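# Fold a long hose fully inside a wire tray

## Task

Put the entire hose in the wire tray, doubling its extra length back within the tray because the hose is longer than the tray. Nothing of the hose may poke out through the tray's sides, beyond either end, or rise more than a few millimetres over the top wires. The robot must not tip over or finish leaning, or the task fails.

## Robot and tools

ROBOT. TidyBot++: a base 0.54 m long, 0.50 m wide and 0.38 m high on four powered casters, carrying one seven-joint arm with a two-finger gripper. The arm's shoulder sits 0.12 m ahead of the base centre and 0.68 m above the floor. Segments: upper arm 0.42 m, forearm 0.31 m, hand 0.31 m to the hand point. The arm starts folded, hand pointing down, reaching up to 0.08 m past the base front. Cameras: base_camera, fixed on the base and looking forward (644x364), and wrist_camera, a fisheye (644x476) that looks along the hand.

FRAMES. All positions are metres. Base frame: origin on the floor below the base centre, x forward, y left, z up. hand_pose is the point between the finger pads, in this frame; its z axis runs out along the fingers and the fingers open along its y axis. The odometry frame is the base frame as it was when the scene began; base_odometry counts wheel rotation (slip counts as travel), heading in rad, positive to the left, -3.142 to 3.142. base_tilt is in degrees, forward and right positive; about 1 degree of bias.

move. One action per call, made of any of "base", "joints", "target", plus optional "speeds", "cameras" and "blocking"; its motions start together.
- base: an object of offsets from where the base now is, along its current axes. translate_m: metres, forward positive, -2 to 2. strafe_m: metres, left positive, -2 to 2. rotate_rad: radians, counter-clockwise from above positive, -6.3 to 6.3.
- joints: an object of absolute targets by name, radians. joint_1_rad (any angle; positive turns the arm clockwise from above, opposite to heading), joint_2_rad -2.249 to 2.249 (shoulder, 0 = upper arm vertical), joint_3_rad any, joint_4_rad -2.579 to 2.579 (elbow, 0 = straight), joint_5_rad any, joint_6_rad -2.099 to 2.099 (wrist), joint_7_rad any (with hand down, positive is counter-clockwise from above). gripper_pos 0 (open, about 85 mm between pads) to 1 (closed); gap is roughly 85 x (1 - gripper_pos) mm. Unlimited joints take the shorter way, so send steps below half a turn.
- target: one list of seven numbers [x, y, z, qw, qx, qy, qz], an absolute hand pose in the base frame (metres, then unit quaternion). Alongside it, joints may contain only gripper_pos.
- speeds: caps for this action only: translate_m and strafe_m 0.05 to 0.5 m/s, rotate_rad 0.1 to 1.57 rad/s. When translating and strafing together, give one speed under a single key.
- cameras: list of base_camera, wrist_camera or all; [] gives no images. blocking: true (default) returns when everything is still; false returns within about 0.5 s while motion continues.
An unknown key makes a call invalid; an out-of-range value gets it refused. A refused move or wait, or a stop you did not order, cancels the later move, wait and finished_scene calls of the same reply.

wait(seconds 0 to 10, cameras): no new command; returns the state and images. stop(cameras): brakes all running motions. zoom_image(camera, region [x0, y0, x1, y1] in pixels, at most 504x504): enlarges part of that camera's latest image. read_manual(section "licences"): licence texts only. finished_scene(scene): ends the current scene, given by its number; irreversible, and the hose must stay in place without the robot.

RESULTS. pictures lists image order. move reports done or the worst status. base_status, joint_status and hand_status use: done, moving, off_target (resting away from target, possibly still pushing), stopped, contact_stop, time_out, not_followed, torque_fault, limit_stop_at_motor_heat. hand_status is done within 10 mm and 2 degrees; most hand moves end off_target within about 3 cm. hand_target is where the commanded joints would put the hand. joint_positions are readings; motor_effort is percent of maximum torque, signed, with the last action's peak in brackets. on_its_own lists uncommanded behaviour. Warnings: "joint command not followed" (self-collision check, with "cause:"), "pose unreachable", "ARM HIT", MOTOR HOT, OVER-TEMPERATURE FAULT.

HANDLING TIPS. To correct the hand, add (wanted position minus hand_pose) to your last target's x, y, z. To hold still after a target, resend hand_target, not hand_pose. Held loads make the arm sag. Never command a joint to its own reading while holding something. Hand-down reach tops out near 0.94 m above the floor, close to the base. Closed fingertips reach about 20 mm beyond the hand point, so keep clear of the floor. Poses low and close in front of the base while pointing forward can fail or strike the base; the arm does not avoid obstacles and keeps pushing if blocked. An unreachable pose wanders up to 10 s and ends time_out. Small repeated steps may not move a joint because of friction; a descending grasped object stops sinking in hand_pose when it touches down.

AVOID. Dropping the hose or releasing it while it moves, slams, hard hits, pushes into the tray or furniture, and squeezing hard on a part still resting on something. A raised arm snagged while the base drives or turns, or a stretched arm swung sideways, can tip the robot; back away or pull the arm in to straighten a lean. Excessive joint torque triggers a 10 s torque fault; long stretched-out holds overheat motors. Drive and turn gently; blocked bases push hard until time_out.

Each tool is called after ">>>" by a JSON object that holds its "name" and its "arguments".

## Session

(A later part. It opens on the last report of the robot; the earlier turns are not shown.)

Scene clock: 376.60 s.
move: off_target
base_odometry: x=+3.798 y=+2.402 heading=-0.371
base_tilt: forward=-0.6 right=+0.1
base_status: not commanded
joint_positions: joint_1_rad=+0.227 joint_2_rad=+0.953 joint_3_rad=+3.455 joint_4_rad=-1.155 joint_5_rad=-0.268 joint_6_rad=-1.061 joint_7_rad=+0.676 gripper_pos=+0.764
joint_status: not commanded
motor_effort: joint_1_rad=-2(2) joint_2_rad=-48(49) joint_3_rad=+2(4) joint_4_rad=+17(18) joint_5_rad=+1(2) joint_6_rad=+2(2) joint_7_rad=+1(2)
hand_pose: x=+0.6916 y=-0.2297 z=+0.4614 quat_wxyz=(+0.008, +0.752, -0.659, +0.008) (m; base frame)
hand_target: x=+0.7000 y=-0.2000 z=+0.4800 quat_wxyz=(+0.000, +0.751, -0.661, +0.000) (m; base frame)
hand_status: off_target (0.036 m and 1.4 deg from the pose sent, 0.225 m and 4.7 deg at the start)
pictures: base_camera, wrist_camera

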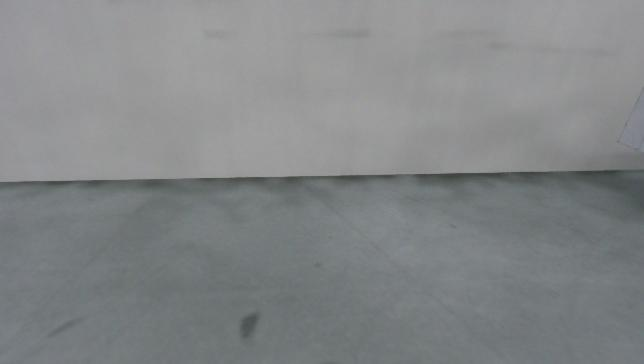

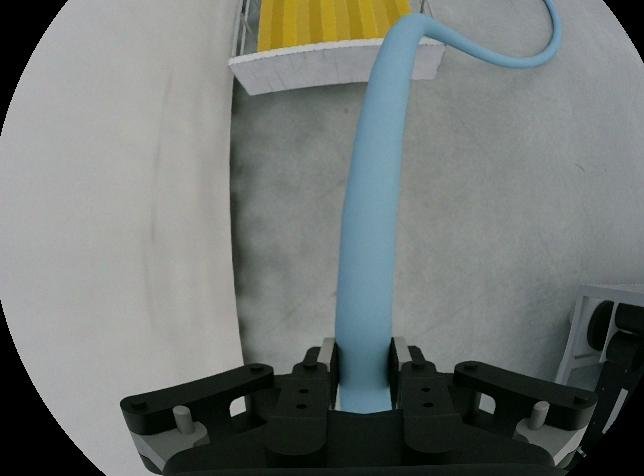

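>>> {"name": "move", "arguments": {"base": {"strafe_m":0.25}, "speeds": {"strafe_m":0.15}}}

Scene clock: 382.37 s.
move: done
base_odometry: x=+3.889 y=+2.635 heading=-0.371
base_tilt: forward=-0.6 right=+0.1
base_status: done
joint_positions: joint_1_rad=+0.210 joint_2_rad=+0.955 joint_3_rad=+3.446 joint_4_rad=-1.153 joint_5_rad=-0.268 joint_6_rad=-1.065 joint_7_rad=+0.672 gripper_pos=+0.764
joint_status: not commanded
motor_effort: joint_1_rad=-1(5) joint_2_rad=-49(50) joint_3_rad=+3(5) joint_4_rad=+17(18) joint_5_rad=+1(2) joint_6_rad=+1(2) joint_7_rad=+1(1)
hand_pose: x=+0.6963 y=-0.2148 z=+0.4605 quat_wxyz=(+0.005, +0.759, -0.651, +0.005) (m; base frame)
hand_target: x=+0.7000 y=-0.2000 z=+0.4800 quat_wxyz=(+0.000, +0.751, -0.661, +0.000) (m; base frame)
hand_status: not commanded
pictures: base_camera, wrist_camera

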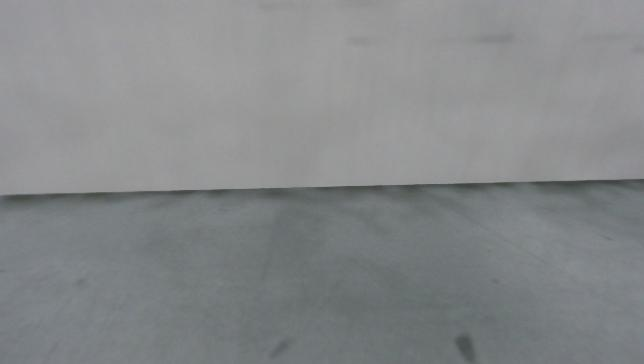

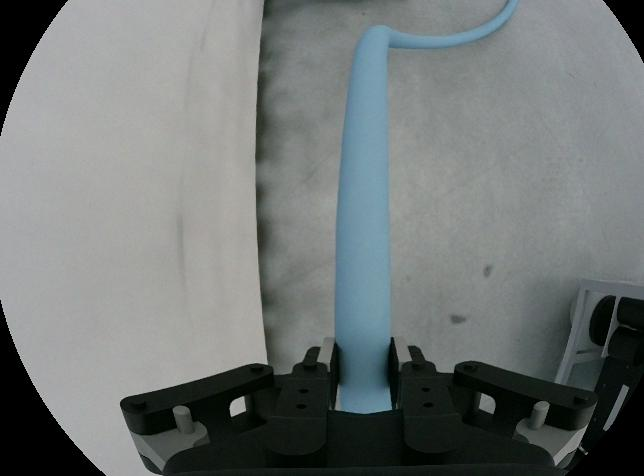

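>>> {"name": "move", "arguments": {"base": {"strafe_m":0.25,"rotate_rad":0.025}, "speeds": {"strafe_m":0.15}}}

Scene clock: 388.83 s.
move: done
base_odometry: x=+3.980 y=+2.868 heading=-0.346
base_tilt: forward=-0.7 right=+0.1
base_status: done
joint_positions: joint_1_rad=+0.208 joint_2_rad=+0.955 joint_3_rad=+3.445 joint_4_rad=-1.153 joint_5_rad=-0.268 joint_6_rad=-1.065 joint_7_rad=+0.672 gripper_pos=+0.764
joint_status: not commanded
motor_effort: joint_1_rad=-2(9) joint_2_rad=-49(50) joint_3_rad=+3(5) joint_4_rad=+16(18) joint_5_rad=+1(2) joint_6_rad=+1(2) joint_7_rad=+1(2)
hand_pose: x=+0.6968 y=-0.2133 z=+0.4601 quat_wxyz=(+0.005, +0.759, -0.651, +0.005) (m; base frame)
hand_target: x=+0.7000 y=-0.2000 z=+0.4800 quat_wxyz=(+0.000, +0.751, -0.661, +0.000) (m; base frame)
hand_status: not commanded
pictures: base_camera, wrist_camera

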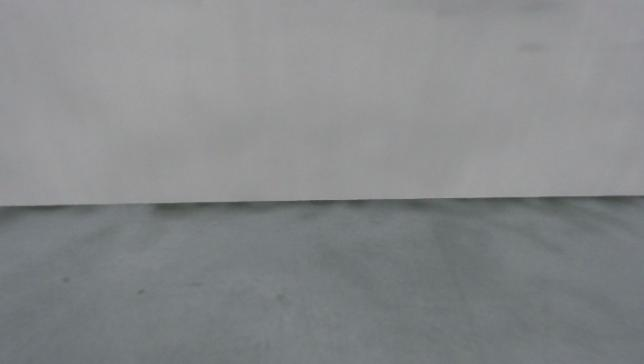

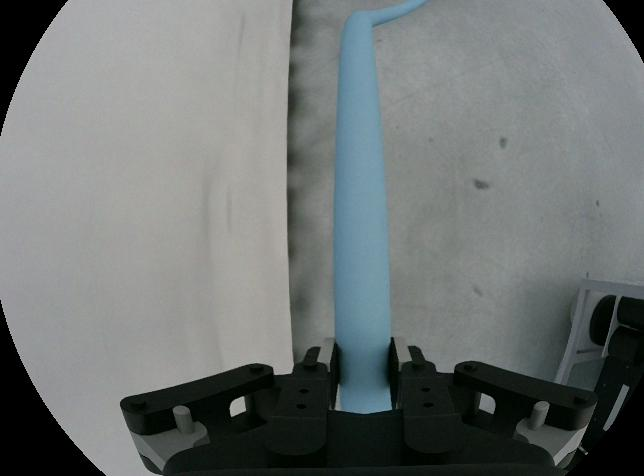

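>>> {"name": "move", "arguments": {"base": {"rotate_rad":-0.87}, "speeds": {"rotate_rad":0.4}}}

Scene clock: 397.70 s.
move: done
base_odometry: x=+3.980 y=+2.868 heading=-1.215
base_tilt: forward=-0.7 right=+0.2
base_status: done
joint_positions: joint_1_rad=+0.195 joint_2_rad=+0.955 joint_3_rad=+3.433 joint_4_rad=-1.145 joint_5_rad=-0.268 joint_6_rad=-1.065 joint_7_rad=+0.672 gripper_pos=+0.764
joint_status: not commanded
motor_effort: joint_1_rad=+2(5) joint_2_rad=-46(49) joint_3_rad=+4(7) joint_4_rad=+16(17) joint_5_rad=+1(3) joint_6_rad=+2(2) joint_7_rad=-2(2)
hand_pose: x=+0.7046 y=-0.2007 z=+0.4614 quat_wxyz=(+0.000, +0.766, -0.642, +0.006) (m; base frame)
hand_target: x=+0.7000 y=-0.2000 z=+0.4800 quat_wxyz=(+0.000, +0.751, -0.661, +0.000) (m; base frame)
hand_status: not commanded
pictures: base_camera, wrist_camera

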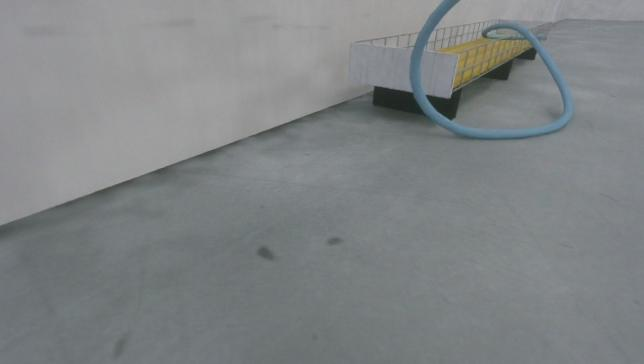

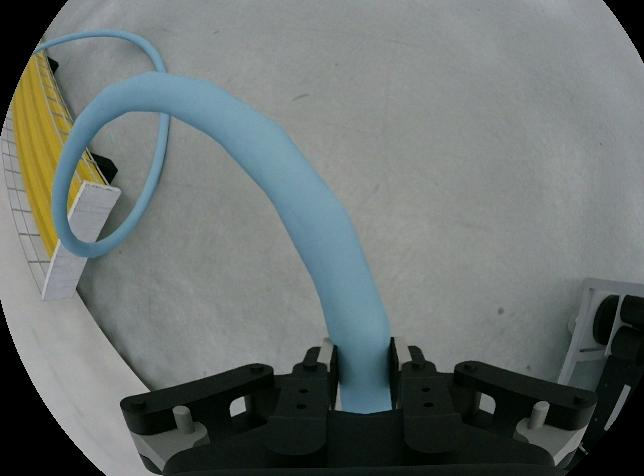

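>>> {"name": "zoom_image", "arguments": {"camera": "base_camera", "region": [340, 0, 600, 150]}}

Scaled by 1.938.

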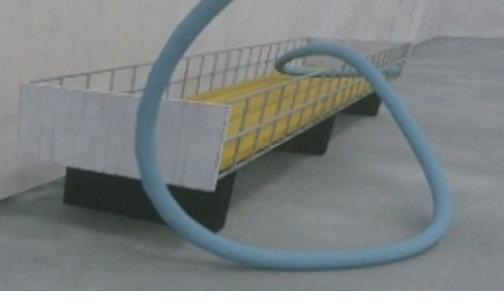

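>>> {"name": "zoom_image", "arguments": {"camera": "base_camera", "region": [470, 10, 560, 60]}}

Scaled by 5.600.

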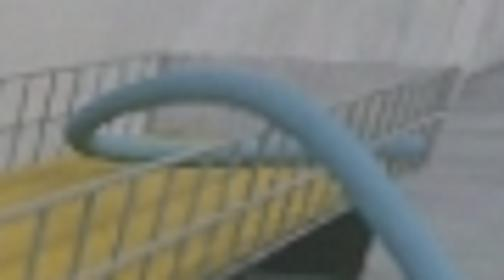

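>>> {"name": "move", "arguments": {"base": {"rotate_rad":0.9}, "speeds": {"rotate_rad":0.4}, "cameras": []}}

>>> {"name": "move", "arguments": {"base": {"strafe_m":0.2}, "speeds": {"strafe_m":0.15}}}

Scene clock: 416.00 s.
move: done
base_odometry: x=+3.980 y=+2.868 heading=-0.315
base_tilt: forward=-0.7 right=+0.1
base_status: done
joint_positions: joint_1_rad=+0.193 joint_2_rad=+0.955 joint_3_rad=+3.431 joint_4_rad=-1.144 joint_5_rad=-0.268 joint_6_rad=-1.065 joint_7_rad=+0.672 gripper_pos=+0.764
joint_status: not commanded
motor_effort: joint_1_rad=-1(5) joint_2_rad=-49(50) joint_3_rad=+3(6) joint_4_rad=+16(18) joint_5_rad=+1(2) joint_6_rad=+1(2) joint_7_rad=+0(2)
hand_pose: x=+0.7060 y=-0.1982 z=+0.4616 quat_wxyz=(-0.001, +0.768, -0.641, +0.006) (m; base frame)
hand_target: x=+0.7000 y=-0.2000 z=+0.4800 quat_wxyz=(+0.000, +0.751, -0.661, +0.000) (m; base frame)
hand_status: not commanded
pictures: none
No camera images: "cameras" was empty.

Scene clock: 418.07 s.
move: done
base_odometry: x=+4.042 y=+3.058 heading=-0.315
base_tilt: forward=-0.6 right=+0.2
base_status: done
joint_positions: joint_1_rad=+0.207 joint_2_rad=+0.958 joint_3_rad=+3.431 joint_4_rad=-1.144 joint_5_rad=-0.268 joint_6_rad=-1.065 joint_7_rad=+0.672 gripper_pos=+0.764
joint_status: not commanded
motor_effort: joint_1_rad=-4(6) joint_2_rad=-50(51) joint_3_rad=+0(3) joint_4_rad=+17(18) joint_5_rad=+0(2) joint_6_rad=+1(1) joint_7_rad=+1(1)
hand_pose: x=+0.7026 y=-0.2061 z=+0.4600 quat_wxyz=(-0.001, +0.763, -0.646, +0.005) (m; base frame)
hand_target: x=+0.7000 y=-0.2000 z=+0.4800 quat_wxyz=(+0.000, +0.751, -0.661, +0.000) (m; base frame)
hand_status: not commanded
pictures: base_camera, wrist_camera

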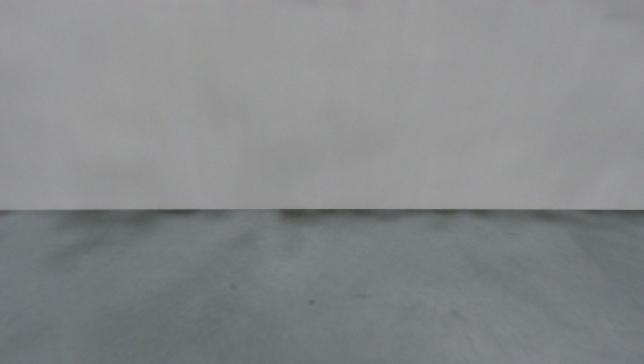

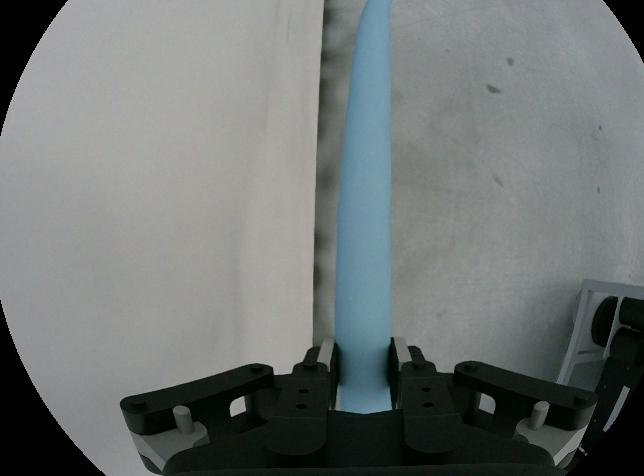

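>>> {"name": "move", "arguments": {"base": {"translate_m":-0.1}, "cameras": []}}

>>> {"name": "move", "arguments": {"base": {"strafe_m":0.12}, "speeds": {"strafe_m":0.1}}}

Scene clock: 422.67 s.
move: done
base_odometry: x=+3.947 y=+3.090 heading=-0.315
base_tilt: forward=-0.6 right=+0.2
base_status: done
joint_positions: joint_1_rad=+0.207 joint_2_rad=+0.961 joint_3_rad=+3.431 joint_4_rad=-1.144 joint_5_rad=-0.268 joint_6_rad=-1.068 joint_7_rad=+0.672 gripper_pos=+0.764
joint_status: not commanded
motor_effort: joint_1_rad=-3(5) joint_2_rad=-50(52) joint_3_rad=+2(3) joint_4_rad=+17(19) joint_5_rad=+0(1) joint_6_rad=+1(1) joint_7_rad=+0(1)
hand_pose: x=+0.7013 y=-0.2057 z=+0.4583 quat_wxyz=(+0.000, +0.763, -0.646, +0.003) (m; base frame)
hand_target: x=+0.7000 y=-0.2000 z=+0.4800 quat_wxyz=(+0.000, +0.751, -0.661, +0.000) (m; base frame)
hand_status: not commanded
pictures: none
No camera images: "cameras" was empty.

Scene clock: 424.40 s.
move: done
base_odometry: x=+3.984 y=+3.204 heading=-0.315
base_tilt: forward=-0.7 right=+0.1
base_status: done
joint_positions: joint_1_rad=+0.211 joint_2_rad=+0.962 joint_3_rad=+3.432 joint_4_rad=-1.144 joint_5_rad=-0.268 joint_6_rad=-1.068 joint_7_rad=+0.672 gripper_pos=+0.764
joint_status: not commanded
motor_effort: joint_1_rad=-4(7) joint_2_rad=-50(52) joint_3_rad=+0(2) joint_4_rad=+17(18) joint_5_rad=+0(2) joint_6_rad=+0(1) joint_7_rad=+0(1)
hand_pose: x=+0.6998 y=-0.2086 z=+0.4574 quat_wxyz=(+0.001, +0.762, -0.648, +0.002) (m; base frame)
hand_target: x=+0.7000 y=-0.2000 z=+0.4800 quat_wxyz=(+0.000, +0.751, -0.661, +0.000) (m; base frame)
hand_status: not commanded
pictures: base_camera, wrist_camera

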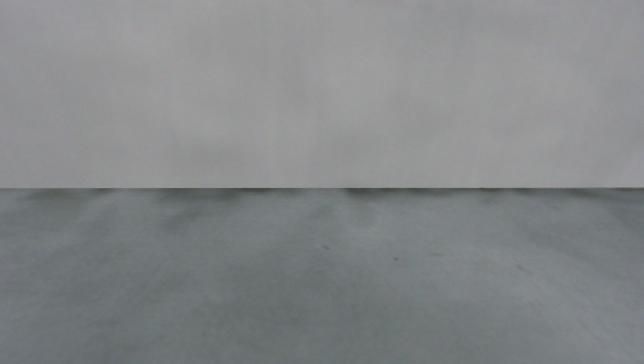

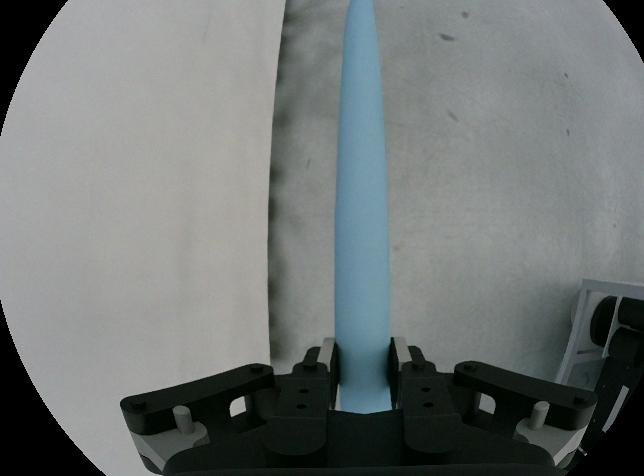

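>>> {"name": "move", "arguments": {"base": {"rotate_rad":-0.9}, "speeds": {"rotate_rad":0.4}}}

>>> {"name": "zoom_image", "arguments": {"camera": "base_camera", "region": [340, 0, 640, 150]}}

Scene clock: 430.17 s.
move: done
base_odometry: x=+3.984 y=+3.204 heading=-1.215
base_tilt: forward=-0.7 right=+0.1
base_status: done
joint_positions: joint_1_rad=+0.209 joint_2_rad=+0.962 joint_3_rad=+3.432 joint_4_rad=-1.144 joint_5_rad=-0.267 joint_6_rad=-1.075 joint_7_rad=+0.672 gripper_pos=+0.764
joint_status: not commanded
motor_effort: joint_1_rad=-1(6) joint_2_rad=-48(51) joint_3_rad=+3(7) joint_4_rad=+17(18) joint_5_rad=+1(4) joint_6_rad=+3(4) joint_7_rad=+0(2)
hand_pose: x=+0.6984 y=-0.2067 z=+0.4574 quat_wxyz=(+0.002, +0.762, -0.647, -0.001) (m; base frame)
hand_target: x=+0.7000 y=-0.2000 z=+0.4800 quat_wxyz=(+0.000, +0.751, -0.661, +0.000) (m; base frame)
hand_status: not commanded
pictures: base_camera, wrist_camera

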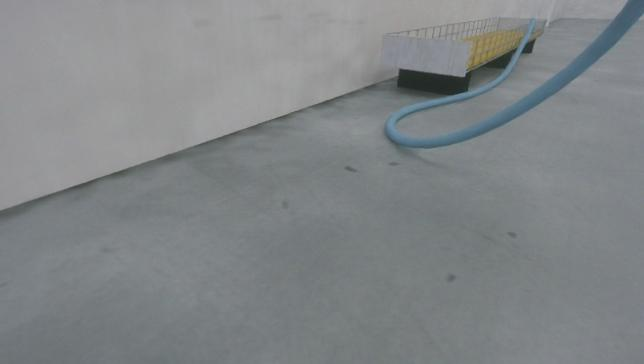

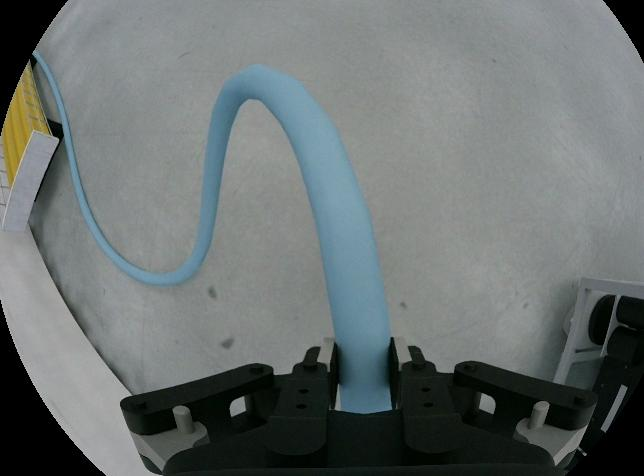

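Scaled by 1.680.

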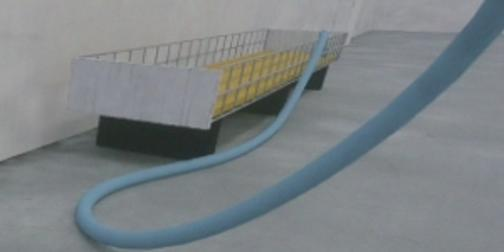

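>>> {"name": "zoom_image", "arguments": {"camera": "base_camera", "region": [480, 0, 560, 50]}}

Scaled by 6.300.

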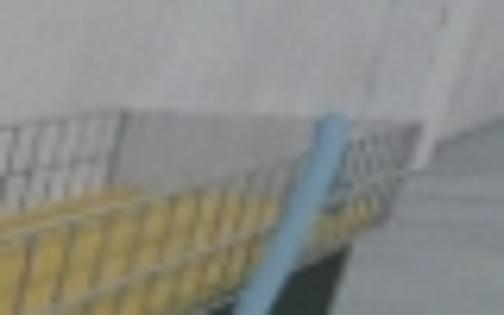

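>>> {"name": "move", "arguments": {"target": [0.58,-0.22,0.06,0,0.751,-0.661,0]}}

Scene clock: 442.03 s.
move: off_target
base_odometry: x=+3.984 y=+3.204 heading=-1.215
base_tilt: forward=-0.7 right=+0.1
base_status: not commanded
joint_positions: joint_1_rad=+0.336 joint_2_rad=+1.633 joint_3_rad=+3.323 joint_4_rad=-1.267 joint_5_rad=-0.466 joint_6_rad=-0.399 joint_7_rad=+0.912 gripper_pos=+0.764
joint_status: not commanded
motor_effort: joint_1_rad=-1(3) joint_2_rad=-46(52) joint_3_rad=+1(4) joint_4_rad=+7(18) joint_5_rad=+0(1) joint_6_rad=+1(3) joint_7_rad=+0(1)
hand_pose: x=+0.5347 y=-0.2027 z=+0.0440 quat_wxyz=(+0.024, +0.751, -0.658, -0.053) (m; base frame)
hand_target: x=+0.5800 y=-0.2200 z=+0.0600 quat_wxyz=(+0.000, +0.751, -0.661, +0.000) (m; base frame)
hand_status: off_target (0.051 m and 6.7 deg from the pose sent, 0.415 m and 2.0 deg at the start)
pictures: base_camera, wrist_camera

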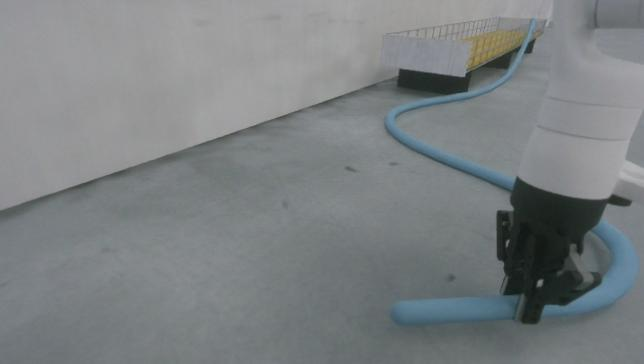

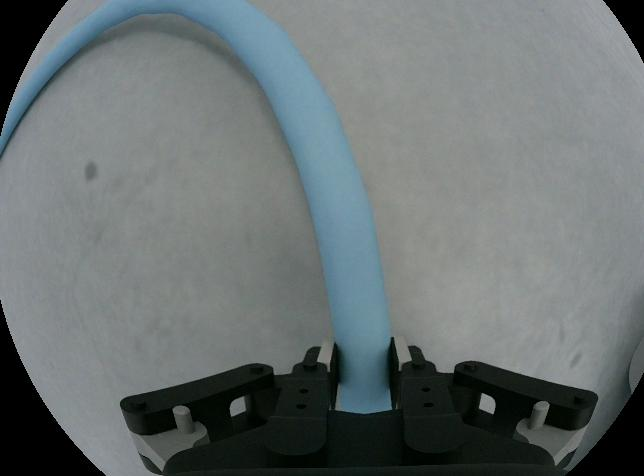

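>>> {"name": "move", "arguments": {"joints": {"gripper_pos":0.0}, "cameras": []}}

>>> {"name": "move", "arguments": {"target": [0.50,0.0,0.50,0,1,0,0], "cameras": []}}

>>> {"name": "move", "arguments": {"base": {"rotate_rad":0.9}, "cameras": []}}

>>> {"name": "move", "arguments": {"base": {"translate_m":-0.95}}}

Scene clock: 446.90 s.
move: done
base_odometry: x=+3.984 y=+3.204 heading=-1.215
base_tilt: forward=-0.7 right=+0.1
base_status: not commanded
joint_positions: joint_1_rad=+0.341 joint_2_rad=+1.633 joint_3_rad=+3.323 joint_4_rad=-1.267 joint_5_rad=-0.469 joint_6_rad=-0.391 joint_7_rad=+0.912 gripper_pos=+0.000
joint_status: all done
motor_effort: joint_1_rad=-2(3) joint_2_rad=-46(46) joint_3_rad=+1(2) joint_4_rad=+7(8) joint_5_rad=+0(0) joint_6_rad=+1(2) joint_7_rad=+0(1)
hand_pose: x=+0.5356 y=-0.2064 z=+0.0437 quat_wxyz=(+0.024, +0.749, -0.660, -0.049) (m; base frame)
hand_target: x=+0.5800 y=-0.2200 z=+0.0600 quat_wxyz=(+0.000, +0.751, -0.661, +0.000) (m; base frame)
hand_status: not commanded
pictures: none
No camera images: "cameras" was empty.

Scene clock: 449.33 s.
move: off_target
base_odometry: x=+3.984 y=+3.204 heading=-1.215
base_tilt: forward=-0.7 right=+0.1
base_status: not commanded
joint_positions: joint_1_rad=+0.017 joint_2_rad=+0.480 joint_3_rad=+3.179 joint_4_rad=-1.999 joint_5_rad=-0.049 joint_6_rad=-0.603 joint_7_rad=+1.522 gripper_pos=+0.000
joint_status: not commanded
motor_effort: joint_1_rad=-1(4) joint_2_rad=-28(49) joint_3_rad=+0(2) joint_4_rad=+11(12) joint_5_rad=+1(1) joint_6_rad=+1(1) joint_7_rad=+0(1)
hand_pose: x=+0.5255 y=-0.0135 z=+0.4964 quat_wxyz=(-0.006, +0.997, -0.069, +0.030) (m; base frame)
hand_target: x=+0.5000 y=+0.0000 z=+0.5000 quat_wxyz=(+0.000, +1.000, +0.000, +0.000) (m; base frame)
hand_status: off_target (0.029 m and 8.6 deg from the pose sent, 0.502 m and 83.0 deg at the start)
pictures: none
No camera images: "cameras" was empty.

Scene clock: 451.20 s.
move: done
base_odometry: x=+3.984 y=+3.204 heading=-0.315
base_tilt: forward=-0.6 right=+0.1
base_status: done
joint_positions: joint_1_rad=-0.007 joint_2_rad=+0.480 joint_3_rad=+3.163 joint_4_rad=-1.999 joint_5_rad=-0.042 joint_6_rad=-0.605 joint_7_rad=+1.525 gripper_pos=+0.000
joint_status: not commanded
motor_effort: joint_1_rad=+0(4) joint_2_rad=-28(28) joint_3_rad=-1(3) joint_4_rad=+11(12) joint_5_rad=+1(1) joint_6_rad=+0(1) joint_7_rad=+0(1)
hand_pose: x=+0.5248 y=+0.0021 z=+0.4964 quat_wxyz=(-0.008, +0.998, -0.046, +0.029) (m; base frame)
hand_target: x=+0.5000 y=+0.0000 z=+0.5000 quat_wxyz=(+0.000, +1.000, +0.000, +0.000) (m; base frame)
hand_status: not commanded
pictures: none
No camera images: "cameras" was empty.

Scene clock: 454.37 s.
move: done
base_odometry: x=+3.080 y=+3.498 heading=-0.314
base_tilt: forward=-0.7 right=+0.1
base_status: done
joint_positions: joint_1_rad=-0.007 joint_2_rad=+0.476 joint_3_rad=+3.163 joint_4_rad=-2.006 joint_5_rad=-0.042 joint_6_rad=-0.610 joint_7_rad=+1.525 gripper_pos=+0.000
joint_status: not commanded
motor_effort: joint_1_rad=-1(1) joint_2_rad=-27(31) joint_3_rad=-1(2) joint_4_rad=+11(13) joint_5_rad=+0(1) joint_6_rad=+0(1) joint_7_rad=+0(1)
hand_pose: x=+0.5206 y=+0.0022 z=+0.4964 quat_wxyz=(-0.008, +0.999, -0.046, +0.025) (m; base frame)
hand_target: x=+0.5000 y=+0.0000 z=+0.5000 quat_wxyz=(+0.000, +1.000, +0.000, +0.000) (m; base frame)
hand_status: not commanded
pictures: base_camera, wrist_camera

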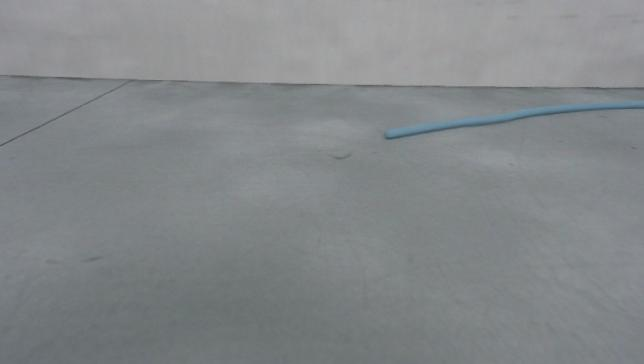

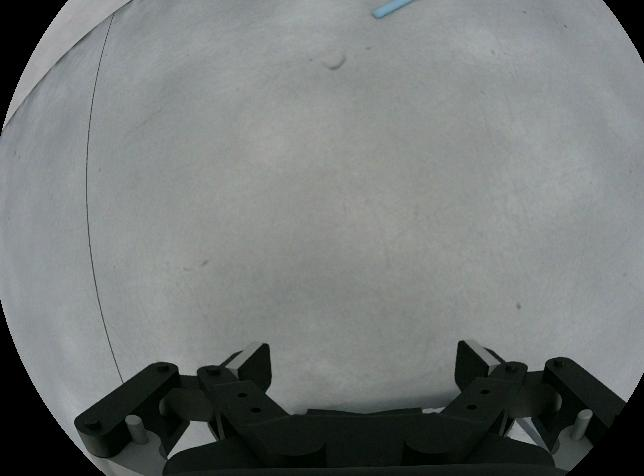

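>>> {"name": "move", "arguments": {"base": {"rotate_rad":-0.05}, "cameras": []}}

>>> {"name": "move", "arguments": {"base": {"strafe_m":-1.5}}}

Scene clock: 458.87 s.
move: done
base_odometry: x=+3.080 y=+3.498 heading=-0.365
base_tilt: forward=-0.7 right=+0.1
base_status: done
joint_positions: joint_1_rad=-0.003 joint_2_rad=+0.476 joint_3_rad=+3.162 joint_4_rad=-2.006 joint_5_rad=-0.040 joint_6_rad=-0.610 joint_7_rad=+1.525 gripper_pos=+0.000
joint_status: not commanded
motor_effort: joint_1_rad=-1(3) joint_2_rad=-28(28) joint_3_rad=+0(3) joint_4_rad=+11(12) joint_5_rad=+1(1) joint_6_rad=+0(0) joint_7_rad=+0(1)
hand_pose: x=+0.5204 y=+0.0004 z=+0.4963 quat_wxyz=(-0.008, +0.999, -0.047, +0.025) (m; base frame)
hand_target: x=+0.5000 y=+0.0000 z=+0.5000 quat_wxyz=(+0.000, +1.000, +0.000, +0.000) (m; base frame)
hand_status: not commanded
pictures: none
No camera images: "cameras" was empty.

Scene clock: 463.03 s.
move: done
base_odometry: x=+2.545 y=+2.097 heading=-0.365
base_tilt: forward=-0.7 right=+0.1
base_status: done
joint_positions: joint_1_rad=-0.003 joint_2_rad=+0.476 joint_3_rad=+3.162 joint_4_rad=-2.006 joint_5_rad=-0.040 joint_6_rad=-0.610 joint_7_rad=+1.525 gripper_pos=+0.000
joint_status: not commanded
motor_effort: joint_1_rad=-1(3) joint_2_rad=-27(28) joint_3_rad=-1(3) joint_4_rad=+11(12) joint_5_rad=+0(1) joint_6_rad=+0(1) joint_7_rad=+0(1)
hand_pose: x=+0.5204 y=+0.0006 z=+0.4964 quat_wxyz=(-0.008, +0.999, -0.047, +0.025) (m; base frame)
hand_target: x=+0.5000 y=+0.0000 z=+0.5000 quat_wxyz=(+0.000, +1.000, +0.000, +0.000) (m; base frame)
hand_status: not commanded
pictures: base_camera, wrist_camera

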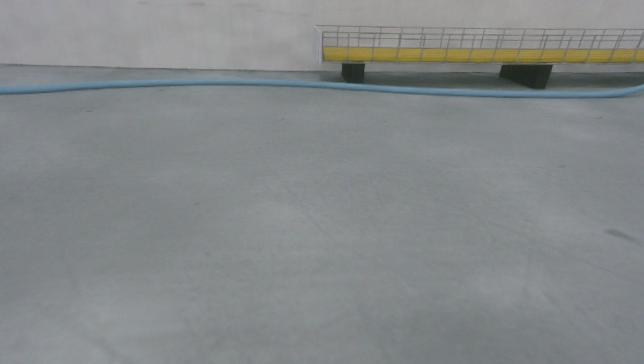

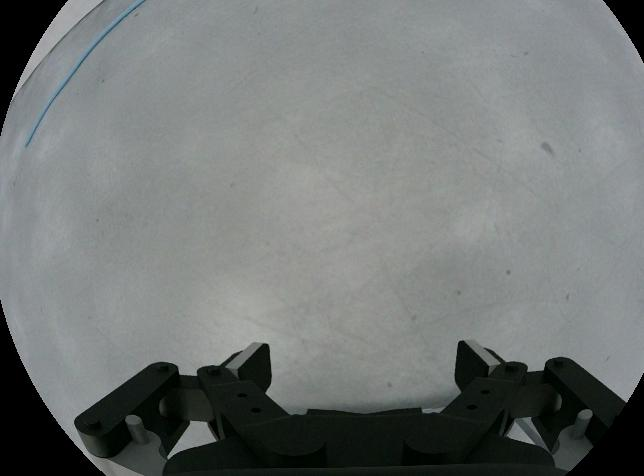

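>>> {"name": "move", "arguments": {"base": {"strafe_m":-1.2}, "cameras": ["base_camera"]}}

Scene clock: 468.00 s.
move: done
base_odometry: x=+2.117 y=+0.976 heading=-0.365
base_tilt: forward=-0.7 right=+0.1
base_status: done
joint_positions: joint_1_rad=-0.003 joint_2_rad=+0.476 joint_3_rad=+3.162 joint_4_rad=-2.006 joint_5_rad=-0.040 joint_6_rad=-0.610 joint_7_rad=+1.525 gripper_pos=+0.000
joint_status: not commanded
motor_effort: joint_1_rad=+0(3) joint_2_rad=-28(28) joint_3_rad=-1(3) joint_4_rad=+11(12) joint_5_rad=+1(1) joint_6_rad=+0(1) joint_7_rad=+0(1)
hand_pose: x=+0.5204 y=+0.0008 z=+0.4964 quat_wxyz=(-0.008, +0.999, -0.046, +0.025) (m; base frame)
hand_target: x=+0.5000 y=+0.0000 z=+0.5000 quat_wxyz=(+0.000, +1.000, +0.000, +0.000) (m; base frame)
hand_status: not commanded
pictures: base_camera

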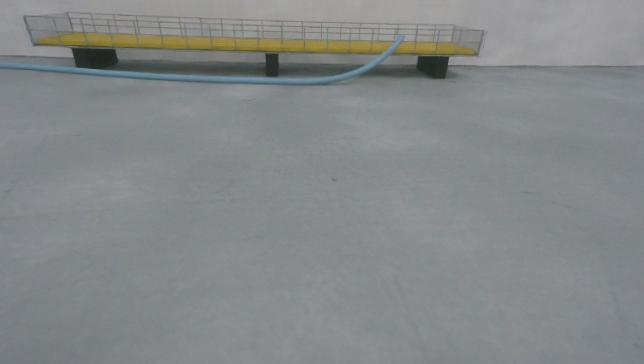

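>>> {"name": "move", "arguments": {"base": {"strafe_m":0.95,"translate_m":0.75}}}

Scene clock: 479.27 s.
move: done
base_odometry: x=+3.157 y=+1.595 heading=-0.365
base_tilt: forward=-0.7 right=+0.1
base_status: done
joint_positions: joint_1_rad=-0.003 joint_2_rad=+0.475 joint_3_rad=+3.162 joint_4_rad=-2.006 joint_5_rad=-0.040 joint_6_rad=-0.612 joint_7_rad=+1.525 gripper_pos=+0.000
joint_status: not commanded
motor_effort: joint_1_rad=-1(3) joint_2_rad=-28(29) joint_3_rad=+0(3) joint_4_rad=+10(12) joint_5_rad=+0(1) joint_6_rad=+0(1) joint_7_rad=+1(1)
hand_pose: x=+0.5197 y=+0.0008 z=+0.4967 quat_wxyz=(-0.008, +0.999, -0.046, +0.024) (m; base frame)
hand_target: x=+0.5000 y=+0.0000 z=+0.5000 quat_wxyz=(+0.000, +1.000, +0.000, +0.000) (m; base frame)
hand_status: not commanded
pictures: base_camera, wrist_camera

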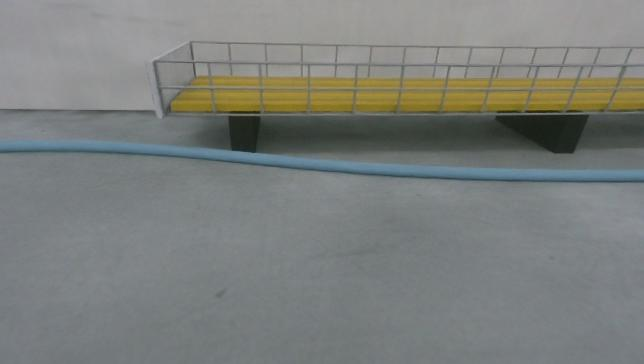

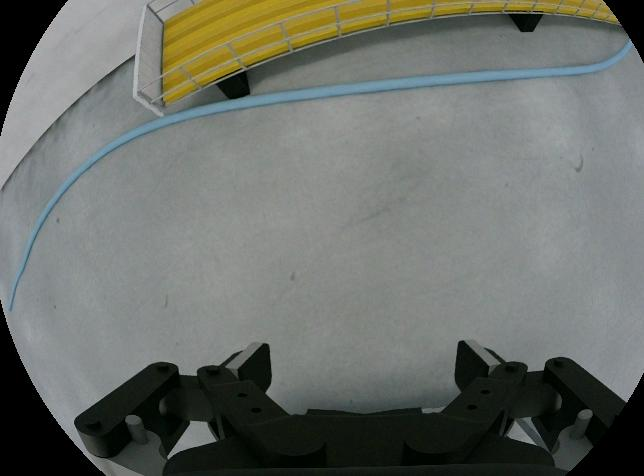

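>>> {"name": "move", "arguments": {"base": {"translate_m":0.31}, "cameras": []}}

>>> {"name": "move", "arguments": {"target": [0.54,-0.02,0.20,0,0.755,0.656,0], "joints": {"gripper_pos":0.2}}}

Scene clock: 486.43 s.
move: done
base_odometry: x=+3.446 y=+1.484 heading=-0.365
base_tilt: forward=-0.7 right=+0.1
base_status: done
joint_positions: joint_1_rad=-0.003 joint_2_rad=+0.474 joint_3_rad=+3.162 joint_4_rad=-2.007 joint_5_rad=-0.040 joint_6_rad=-0.614 joint_7_rad=+1.525 gripper_pos=+0.000
joint_status: not commanded
motor_effort: joint_1_rad=-1(1) joint_2_rad=-27(30) joint_3_rad=-1(2) joint_4_rad=+12(13) joint_5_rad=+1(1) joint_6_rad=+0(1) joint_7_rad=+1(1)
hand_pose: x=+0.5191 y=+0.0008 z=+0.4969 quat_wxyz=(-0.008, +0.999, -0.046, +0.023) (m; base frame)
hand_target: x=+0.5000 y=+0.0000 z=+0.5000 quat_wxyz=(+0.000, +1.000, +0.000, +0.000) (m; base frame)
hand_status: not commanded
pictures: none
No camera images: "cameras" was empty.

Scene clock: 488.80 s.
move: off_target
base_odometry: x=+3.446 y=+1.484 heading=-0.365
base_tilt: forward=-0.7 right=+0.1
base_status: not commanded
joint_positions: joint_1_rad=+0.083 joint_2_rad=+1.233 joint_3_rad=+3.087 joint_4_rad=-1.845 joint_5_rad=+0.706 joint_6_rad=-0.172 joint_7_rad=+2.279 gripper_pos=+0.200
joint_status: all done
motor_effort: joint_1_rad=-1(1) joint_2_rad=-36(38) joint_3_rad=-2(3) joint_4_rad=+1(11) joint_5_rad=+1(1) joint_6_rad=-1(2) joint_7_rad=+0(1)
hand_pose: x=+0.5133 y=-0.0337 z=+0.1985 quat_wxyz=(-0.001, +0.780, +0.624, -0.045) (m; base frame)
hand_target: x=+0.5400 y=-0.0200 z=+0.2000 quat_wxyz=(+0.000, +0.755, +0.656, +0.000) (m; base frame)
hand_status: off_target (0.030 m and 7.0 deg from the pose sent, 0.298 m and 87.3 deg at the start)
pictures: base_camera, wrist_camera

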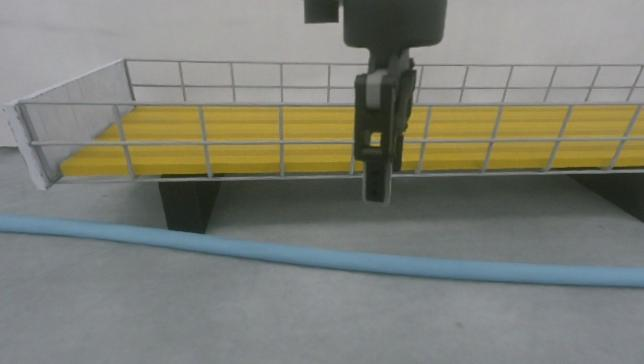

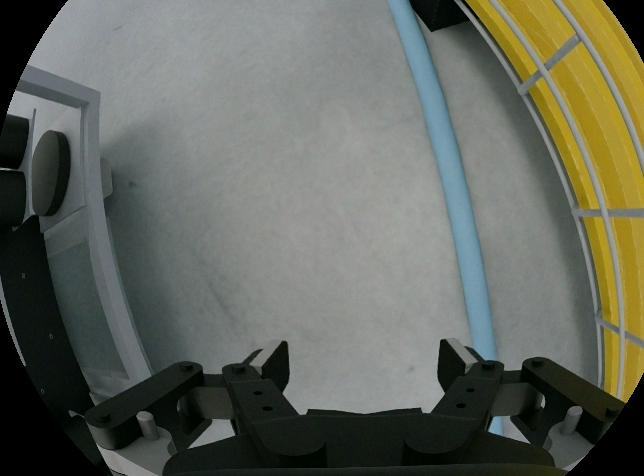

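>>> {"name": "move", "arguments": {"target": [0.62,-0.02,0.10,0,0.755,0.656,0]}}

Scene clock: 495.77 s.
move: off_target
base_odometry: x=+3.446 y=+1.485 heading=-0.365
base_tilt: forward=-0.6 right=+0.1
base_status: not commanded
joint_positions: joint_1_rad=+0.130 joint_2_rad=+1.433 joint_3_rad=+2.973 joint_4_rad=-1.461 joint_5_rad=+0.656 joint_6_rad=-0.311 joint_7_rad=+2.474 gripper_pos=+0.200
joint_status: not commanded
motor_effort: joint_1_rad=+0(2) joint_2_rad=-27(41) joint_3_rad=-3(4) joint_4_rad=+17(19) joint_5_rad=+2(3) joint_6_rad=+9(9) joint_7_rad=+0(1)
hand_pose: x=+0.6136 y=-0.0171 z=+0.1301 quat_wxyz=(+0.007, +0.755, +0.655, -0.008) (m; base frame)
hand_target: x=+0.6200 y=-0.0200 z=+0.1000 quat_wxyz=(+0.000, +0.755, +0.656, +0.000) (m; base frame)
hand_status: off_target (0.031 m and 1.2 deg from the pose sent, 0.146 m and 7.0 deg at the start)
pictures: base_camera, wrist_camera

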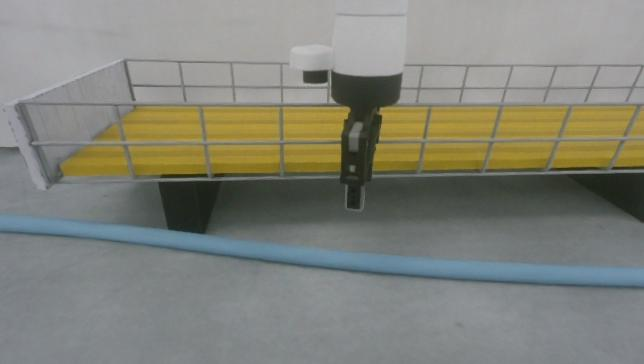

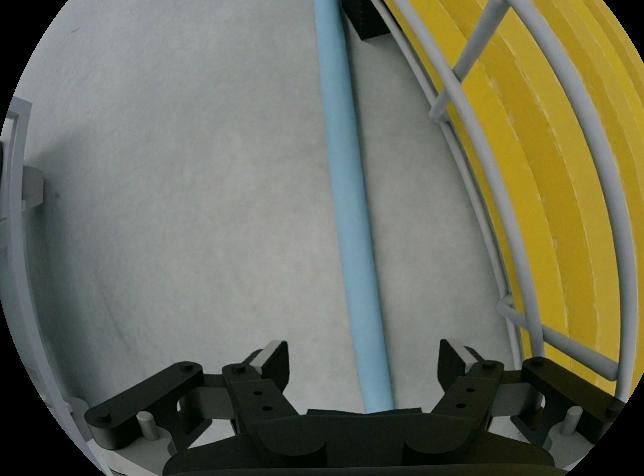

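>>> {"name": "move", "arguments": {"target": [0.54,-0.02,0.25,0,0.755,0.656,0], "cameras": []}}

>>> {"name": "move", "arguments": {"base": {"strafe_m":-0.22}}}

Scene clock: 505.83 s.
move: off_target
base_odometry: x=+3.446 y=+1.485 heading=-0.365
base_tilt: forward=-0.6 right=+0.1
base_status: not commanded
joint_positions: joint_1_rad=+0.133 joint_2_rad=+1.132 joint_3_rad=+2.975 joint_4_rad=-1.875 joint_5_rad=+0.684 joint_6_rad=-0.252 joint_7_rad=+2.437 gripper_pos=+0.200
joint_status: not commanded
motor_effort: joint_1_rad=-1(2) joint_2_rad=-36(43) joint_3_rad=-4(5) joint_4_rad=+2(19) joint_5_rad=+1(3) joint_6_rad=-1(9) joint_7_rad=+0(1)
hand_pose: x=+0.5250 y=-0.0069 z=+0.2441 quat_wxyz=(-0.017, +0.738, +0.674, -0.022) (m; base frame)
hand_target: x=+0.5400 y=-0.0200 z=+0.2500 quat_wxyz=(+0.000, +0.755, +0.656, +0.000) (m; base frame)
hand_status: off_target (0.021 m and 4.3 deg from the pose sent, 0.141 m and 1.2 deg at the start)
pictures: none
No camera images: "cameras" was empty.

Scene clock: 507.47 s.
move: done
base_odometry: x=+3.368 y=+1.279 heading=-0.365
base_tilt: forward=-0.7 right=+0.1
base_status: done
joint_positions: joint_1_rad=+0.147 joint_2_rad=+1.132 joint_3_rad=+2.987 joint_4_rad=-1.875 joint_5_rad=+0.685 joint_6_rad=-0.250 joint_7_rad=+2.437 gripper_pos=+0.200
joint_status: not commanded
motor_effort: joint_1_rad=-1(4) joint_2_rad=-36(36) joint_3_rad=-4(6) joint_4_rad=+3(3) joint_5_rad=+1(1) joint_6_rad=-1(2) joint_7_rad=+0(1)
hand_pose: x=+0.5242 y=-0.0190 z=+0.2434 quat_wxyz=(-0.014, +0.744, +0.668, -0.026) (m; base frame)
hand_target: x=+0.5400 y=-0.0200 z=+0.2500 quat_wxyz=(+0.000, +0.755, +0.656, +0.000) (m; base frame)
hand_status: not commanded
pictures: base_camera, wrist_camera

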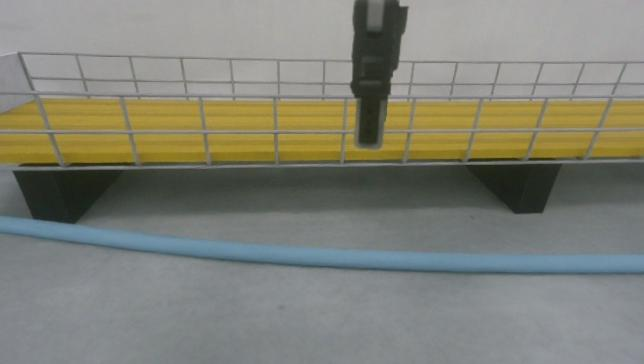

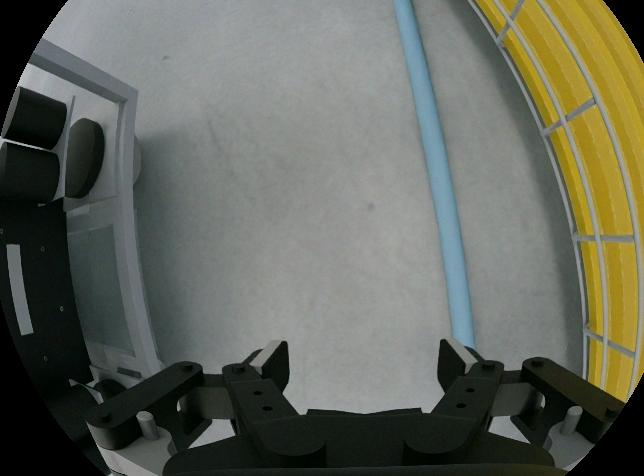

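>>> {"name": "move", "arguments": {"target": [0.595,-0.02,0.10,0,0.755,0.656,0]}}

Scene clock: 511.17 s.
move: off_target
base_odometry: x=+3.368 y=+1.279 heading=-0.365
base_tilt: forward=-0.7 right=+0.2
base_status: not commanded
joint_positions: joint_1_rad=+0.147 joint_2_rad=+1.500 joint_3_rad=+2.987 joint_4_rad=-1.487 joint_5_rad=+0.685 joint_6_rad=-0.250 joint_7_rad=+2.437 gripper_pos=+0.200
joint_status: not commanded
motor_effort: joint_1_rad=+0(1) joint_2_rad=-40(42) joint_3_rad=-4(5) joint_4_rad=+3(4) joint_5_rad=+1(1) joint_6_rad=-1(1) joint_7_rad=+0(1)
hand_pose: x=+0.5763 y=-0.0190 z=+0.0957 quat_wxyz=(-0.013, +0.763, +0.646, -0.014) (m; base frame)
hand_target: x=+0.5950 y=-0.0200 z=+0.1000 quat_wxyz=(+0.000, +0.755, +0.656, +0.000) (m; base frame)
hand_status: off_target (0.019 m and 2.7 deg from the pose sent, 0.160 m and 3.8 deg at the start)
pictures: base_camera, wrist_camera

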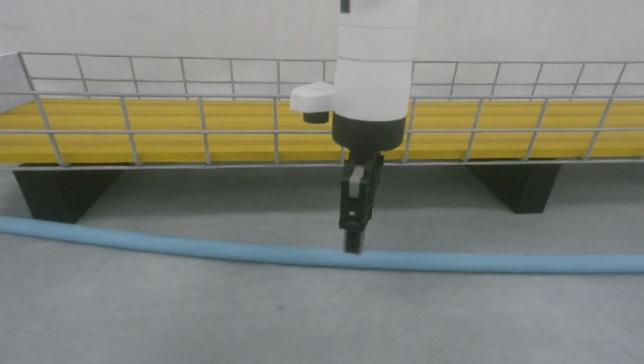

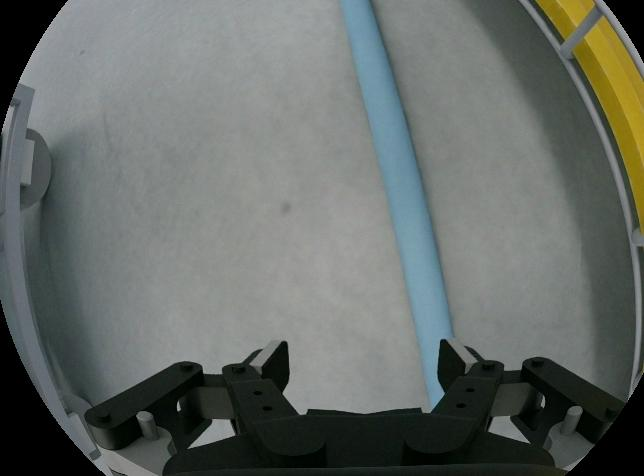

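>>> {"name": "move", "arguments": {"target": [0.635,-0.02,0.09,0,0.682,0.731,0]}}

Scene clock: 514.67 s.
move: off_target
base_odometry: x=+3.368 y=+1.279 heading=-0.365
base_tilt: forward=-0.7 right=+0.1
base_status: not commanded
joint_positions: joint_1_rad=+0.148 joint_2_rad=+1.548 joint_3_rad=+2.941 joint_4_rad=-1.308 joint_5_rad=+0.683 joint_6_rad=-0.311 joint_7_rad=+2.689 gripper_pos=+0.200
joint_status: not commanded
motor_effort: joint_1_rad=+0(1) joint_2_rad=-43(43) joint_3_rad=-5(6) joint_4_rad=+4(6) joint_5_rad=+1(1) joint_6_rad=+0(1) joint_7_rad=+0(1)
hand_pose: x=+0.6444 y=-0.0141 z=+0.0876 quat_wxyz=(+0.015, +0.688, +0.726, +0.014) (m; base frame)
hand_target: x=+0.6350 y=-0.0200 z=+0.0900 quat_wxyz=(+0.000, +0.682, +0.731, +0.000) (m; base frame)
hand_status: off_target (0.011 m and 2.5 deg from the pose sent, 0.059 m and 13.6 deg at the start)
pictures: base_camera, wrist_camera

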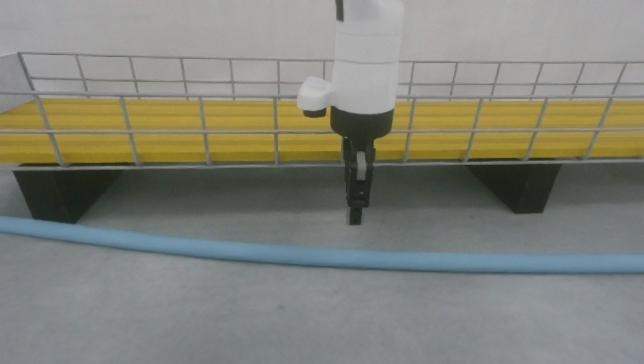

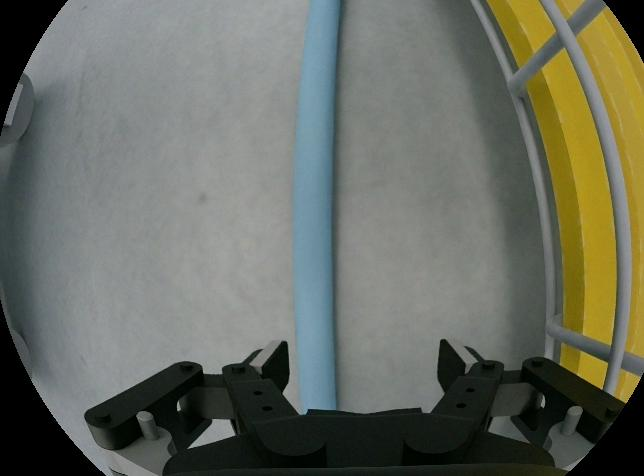

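>>> {"name": "move", "arguments": {"target": [0.61,-0.02,0.035,0,0.690,0.724,0]}}

Scene clock: 517.63 s.
move: off_target
base_odometry: x=+3.368 y=+1.279 heading=-0.365
base_tilt: forward=-0.7 right=+0.1
base_status: not commanded
joint_positions: joint_1_rad=+0.148 joint_2_rad=+1.668 joint_3_rad=+2.942 joint_4_rad=-1.272 joint_5_rad=+0.687 joint_6_rad=-0.306 joint_7_rad=+2.690 gripper_pos=+0.200
joint_status: not commanded
motor_effort: joint_1_rad=+0(2) joint_2_rad=-41(45) joint_3_rad=-5(7) joint_4_rad=+3(6) joint_5_rad=+0(1) joint_6_rad=-1(2) joint_7_rad=+0(1)
hand_pose: x=+0.5937 y=-0.0074 z=+0.0304 quat_wxyz=(-0.018, +0.688, +0.725, -0.008) (m; base frame)
hand_target: x=+0.6100 y=-0.0200 z=+0.0350 quat_wxyz=(+0.000, +0.690, +0.724, +0.000) (m; base frame)
hand_status: off_target (0.021 m and 2.2 deg from the pose sent, 0.063 m and 2.4 deg at the start)
pictures: base_camera, wrist_camera

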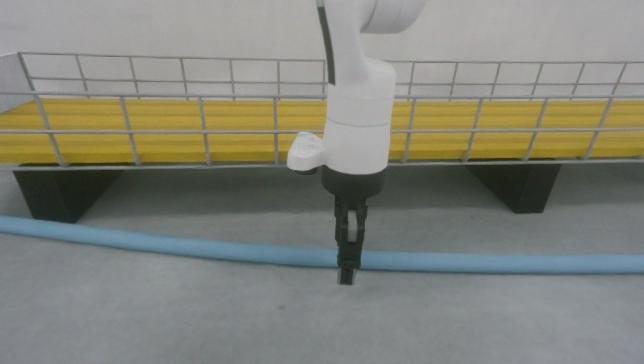

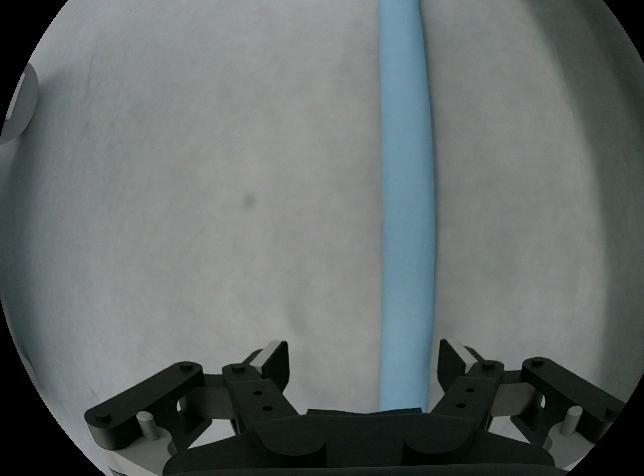

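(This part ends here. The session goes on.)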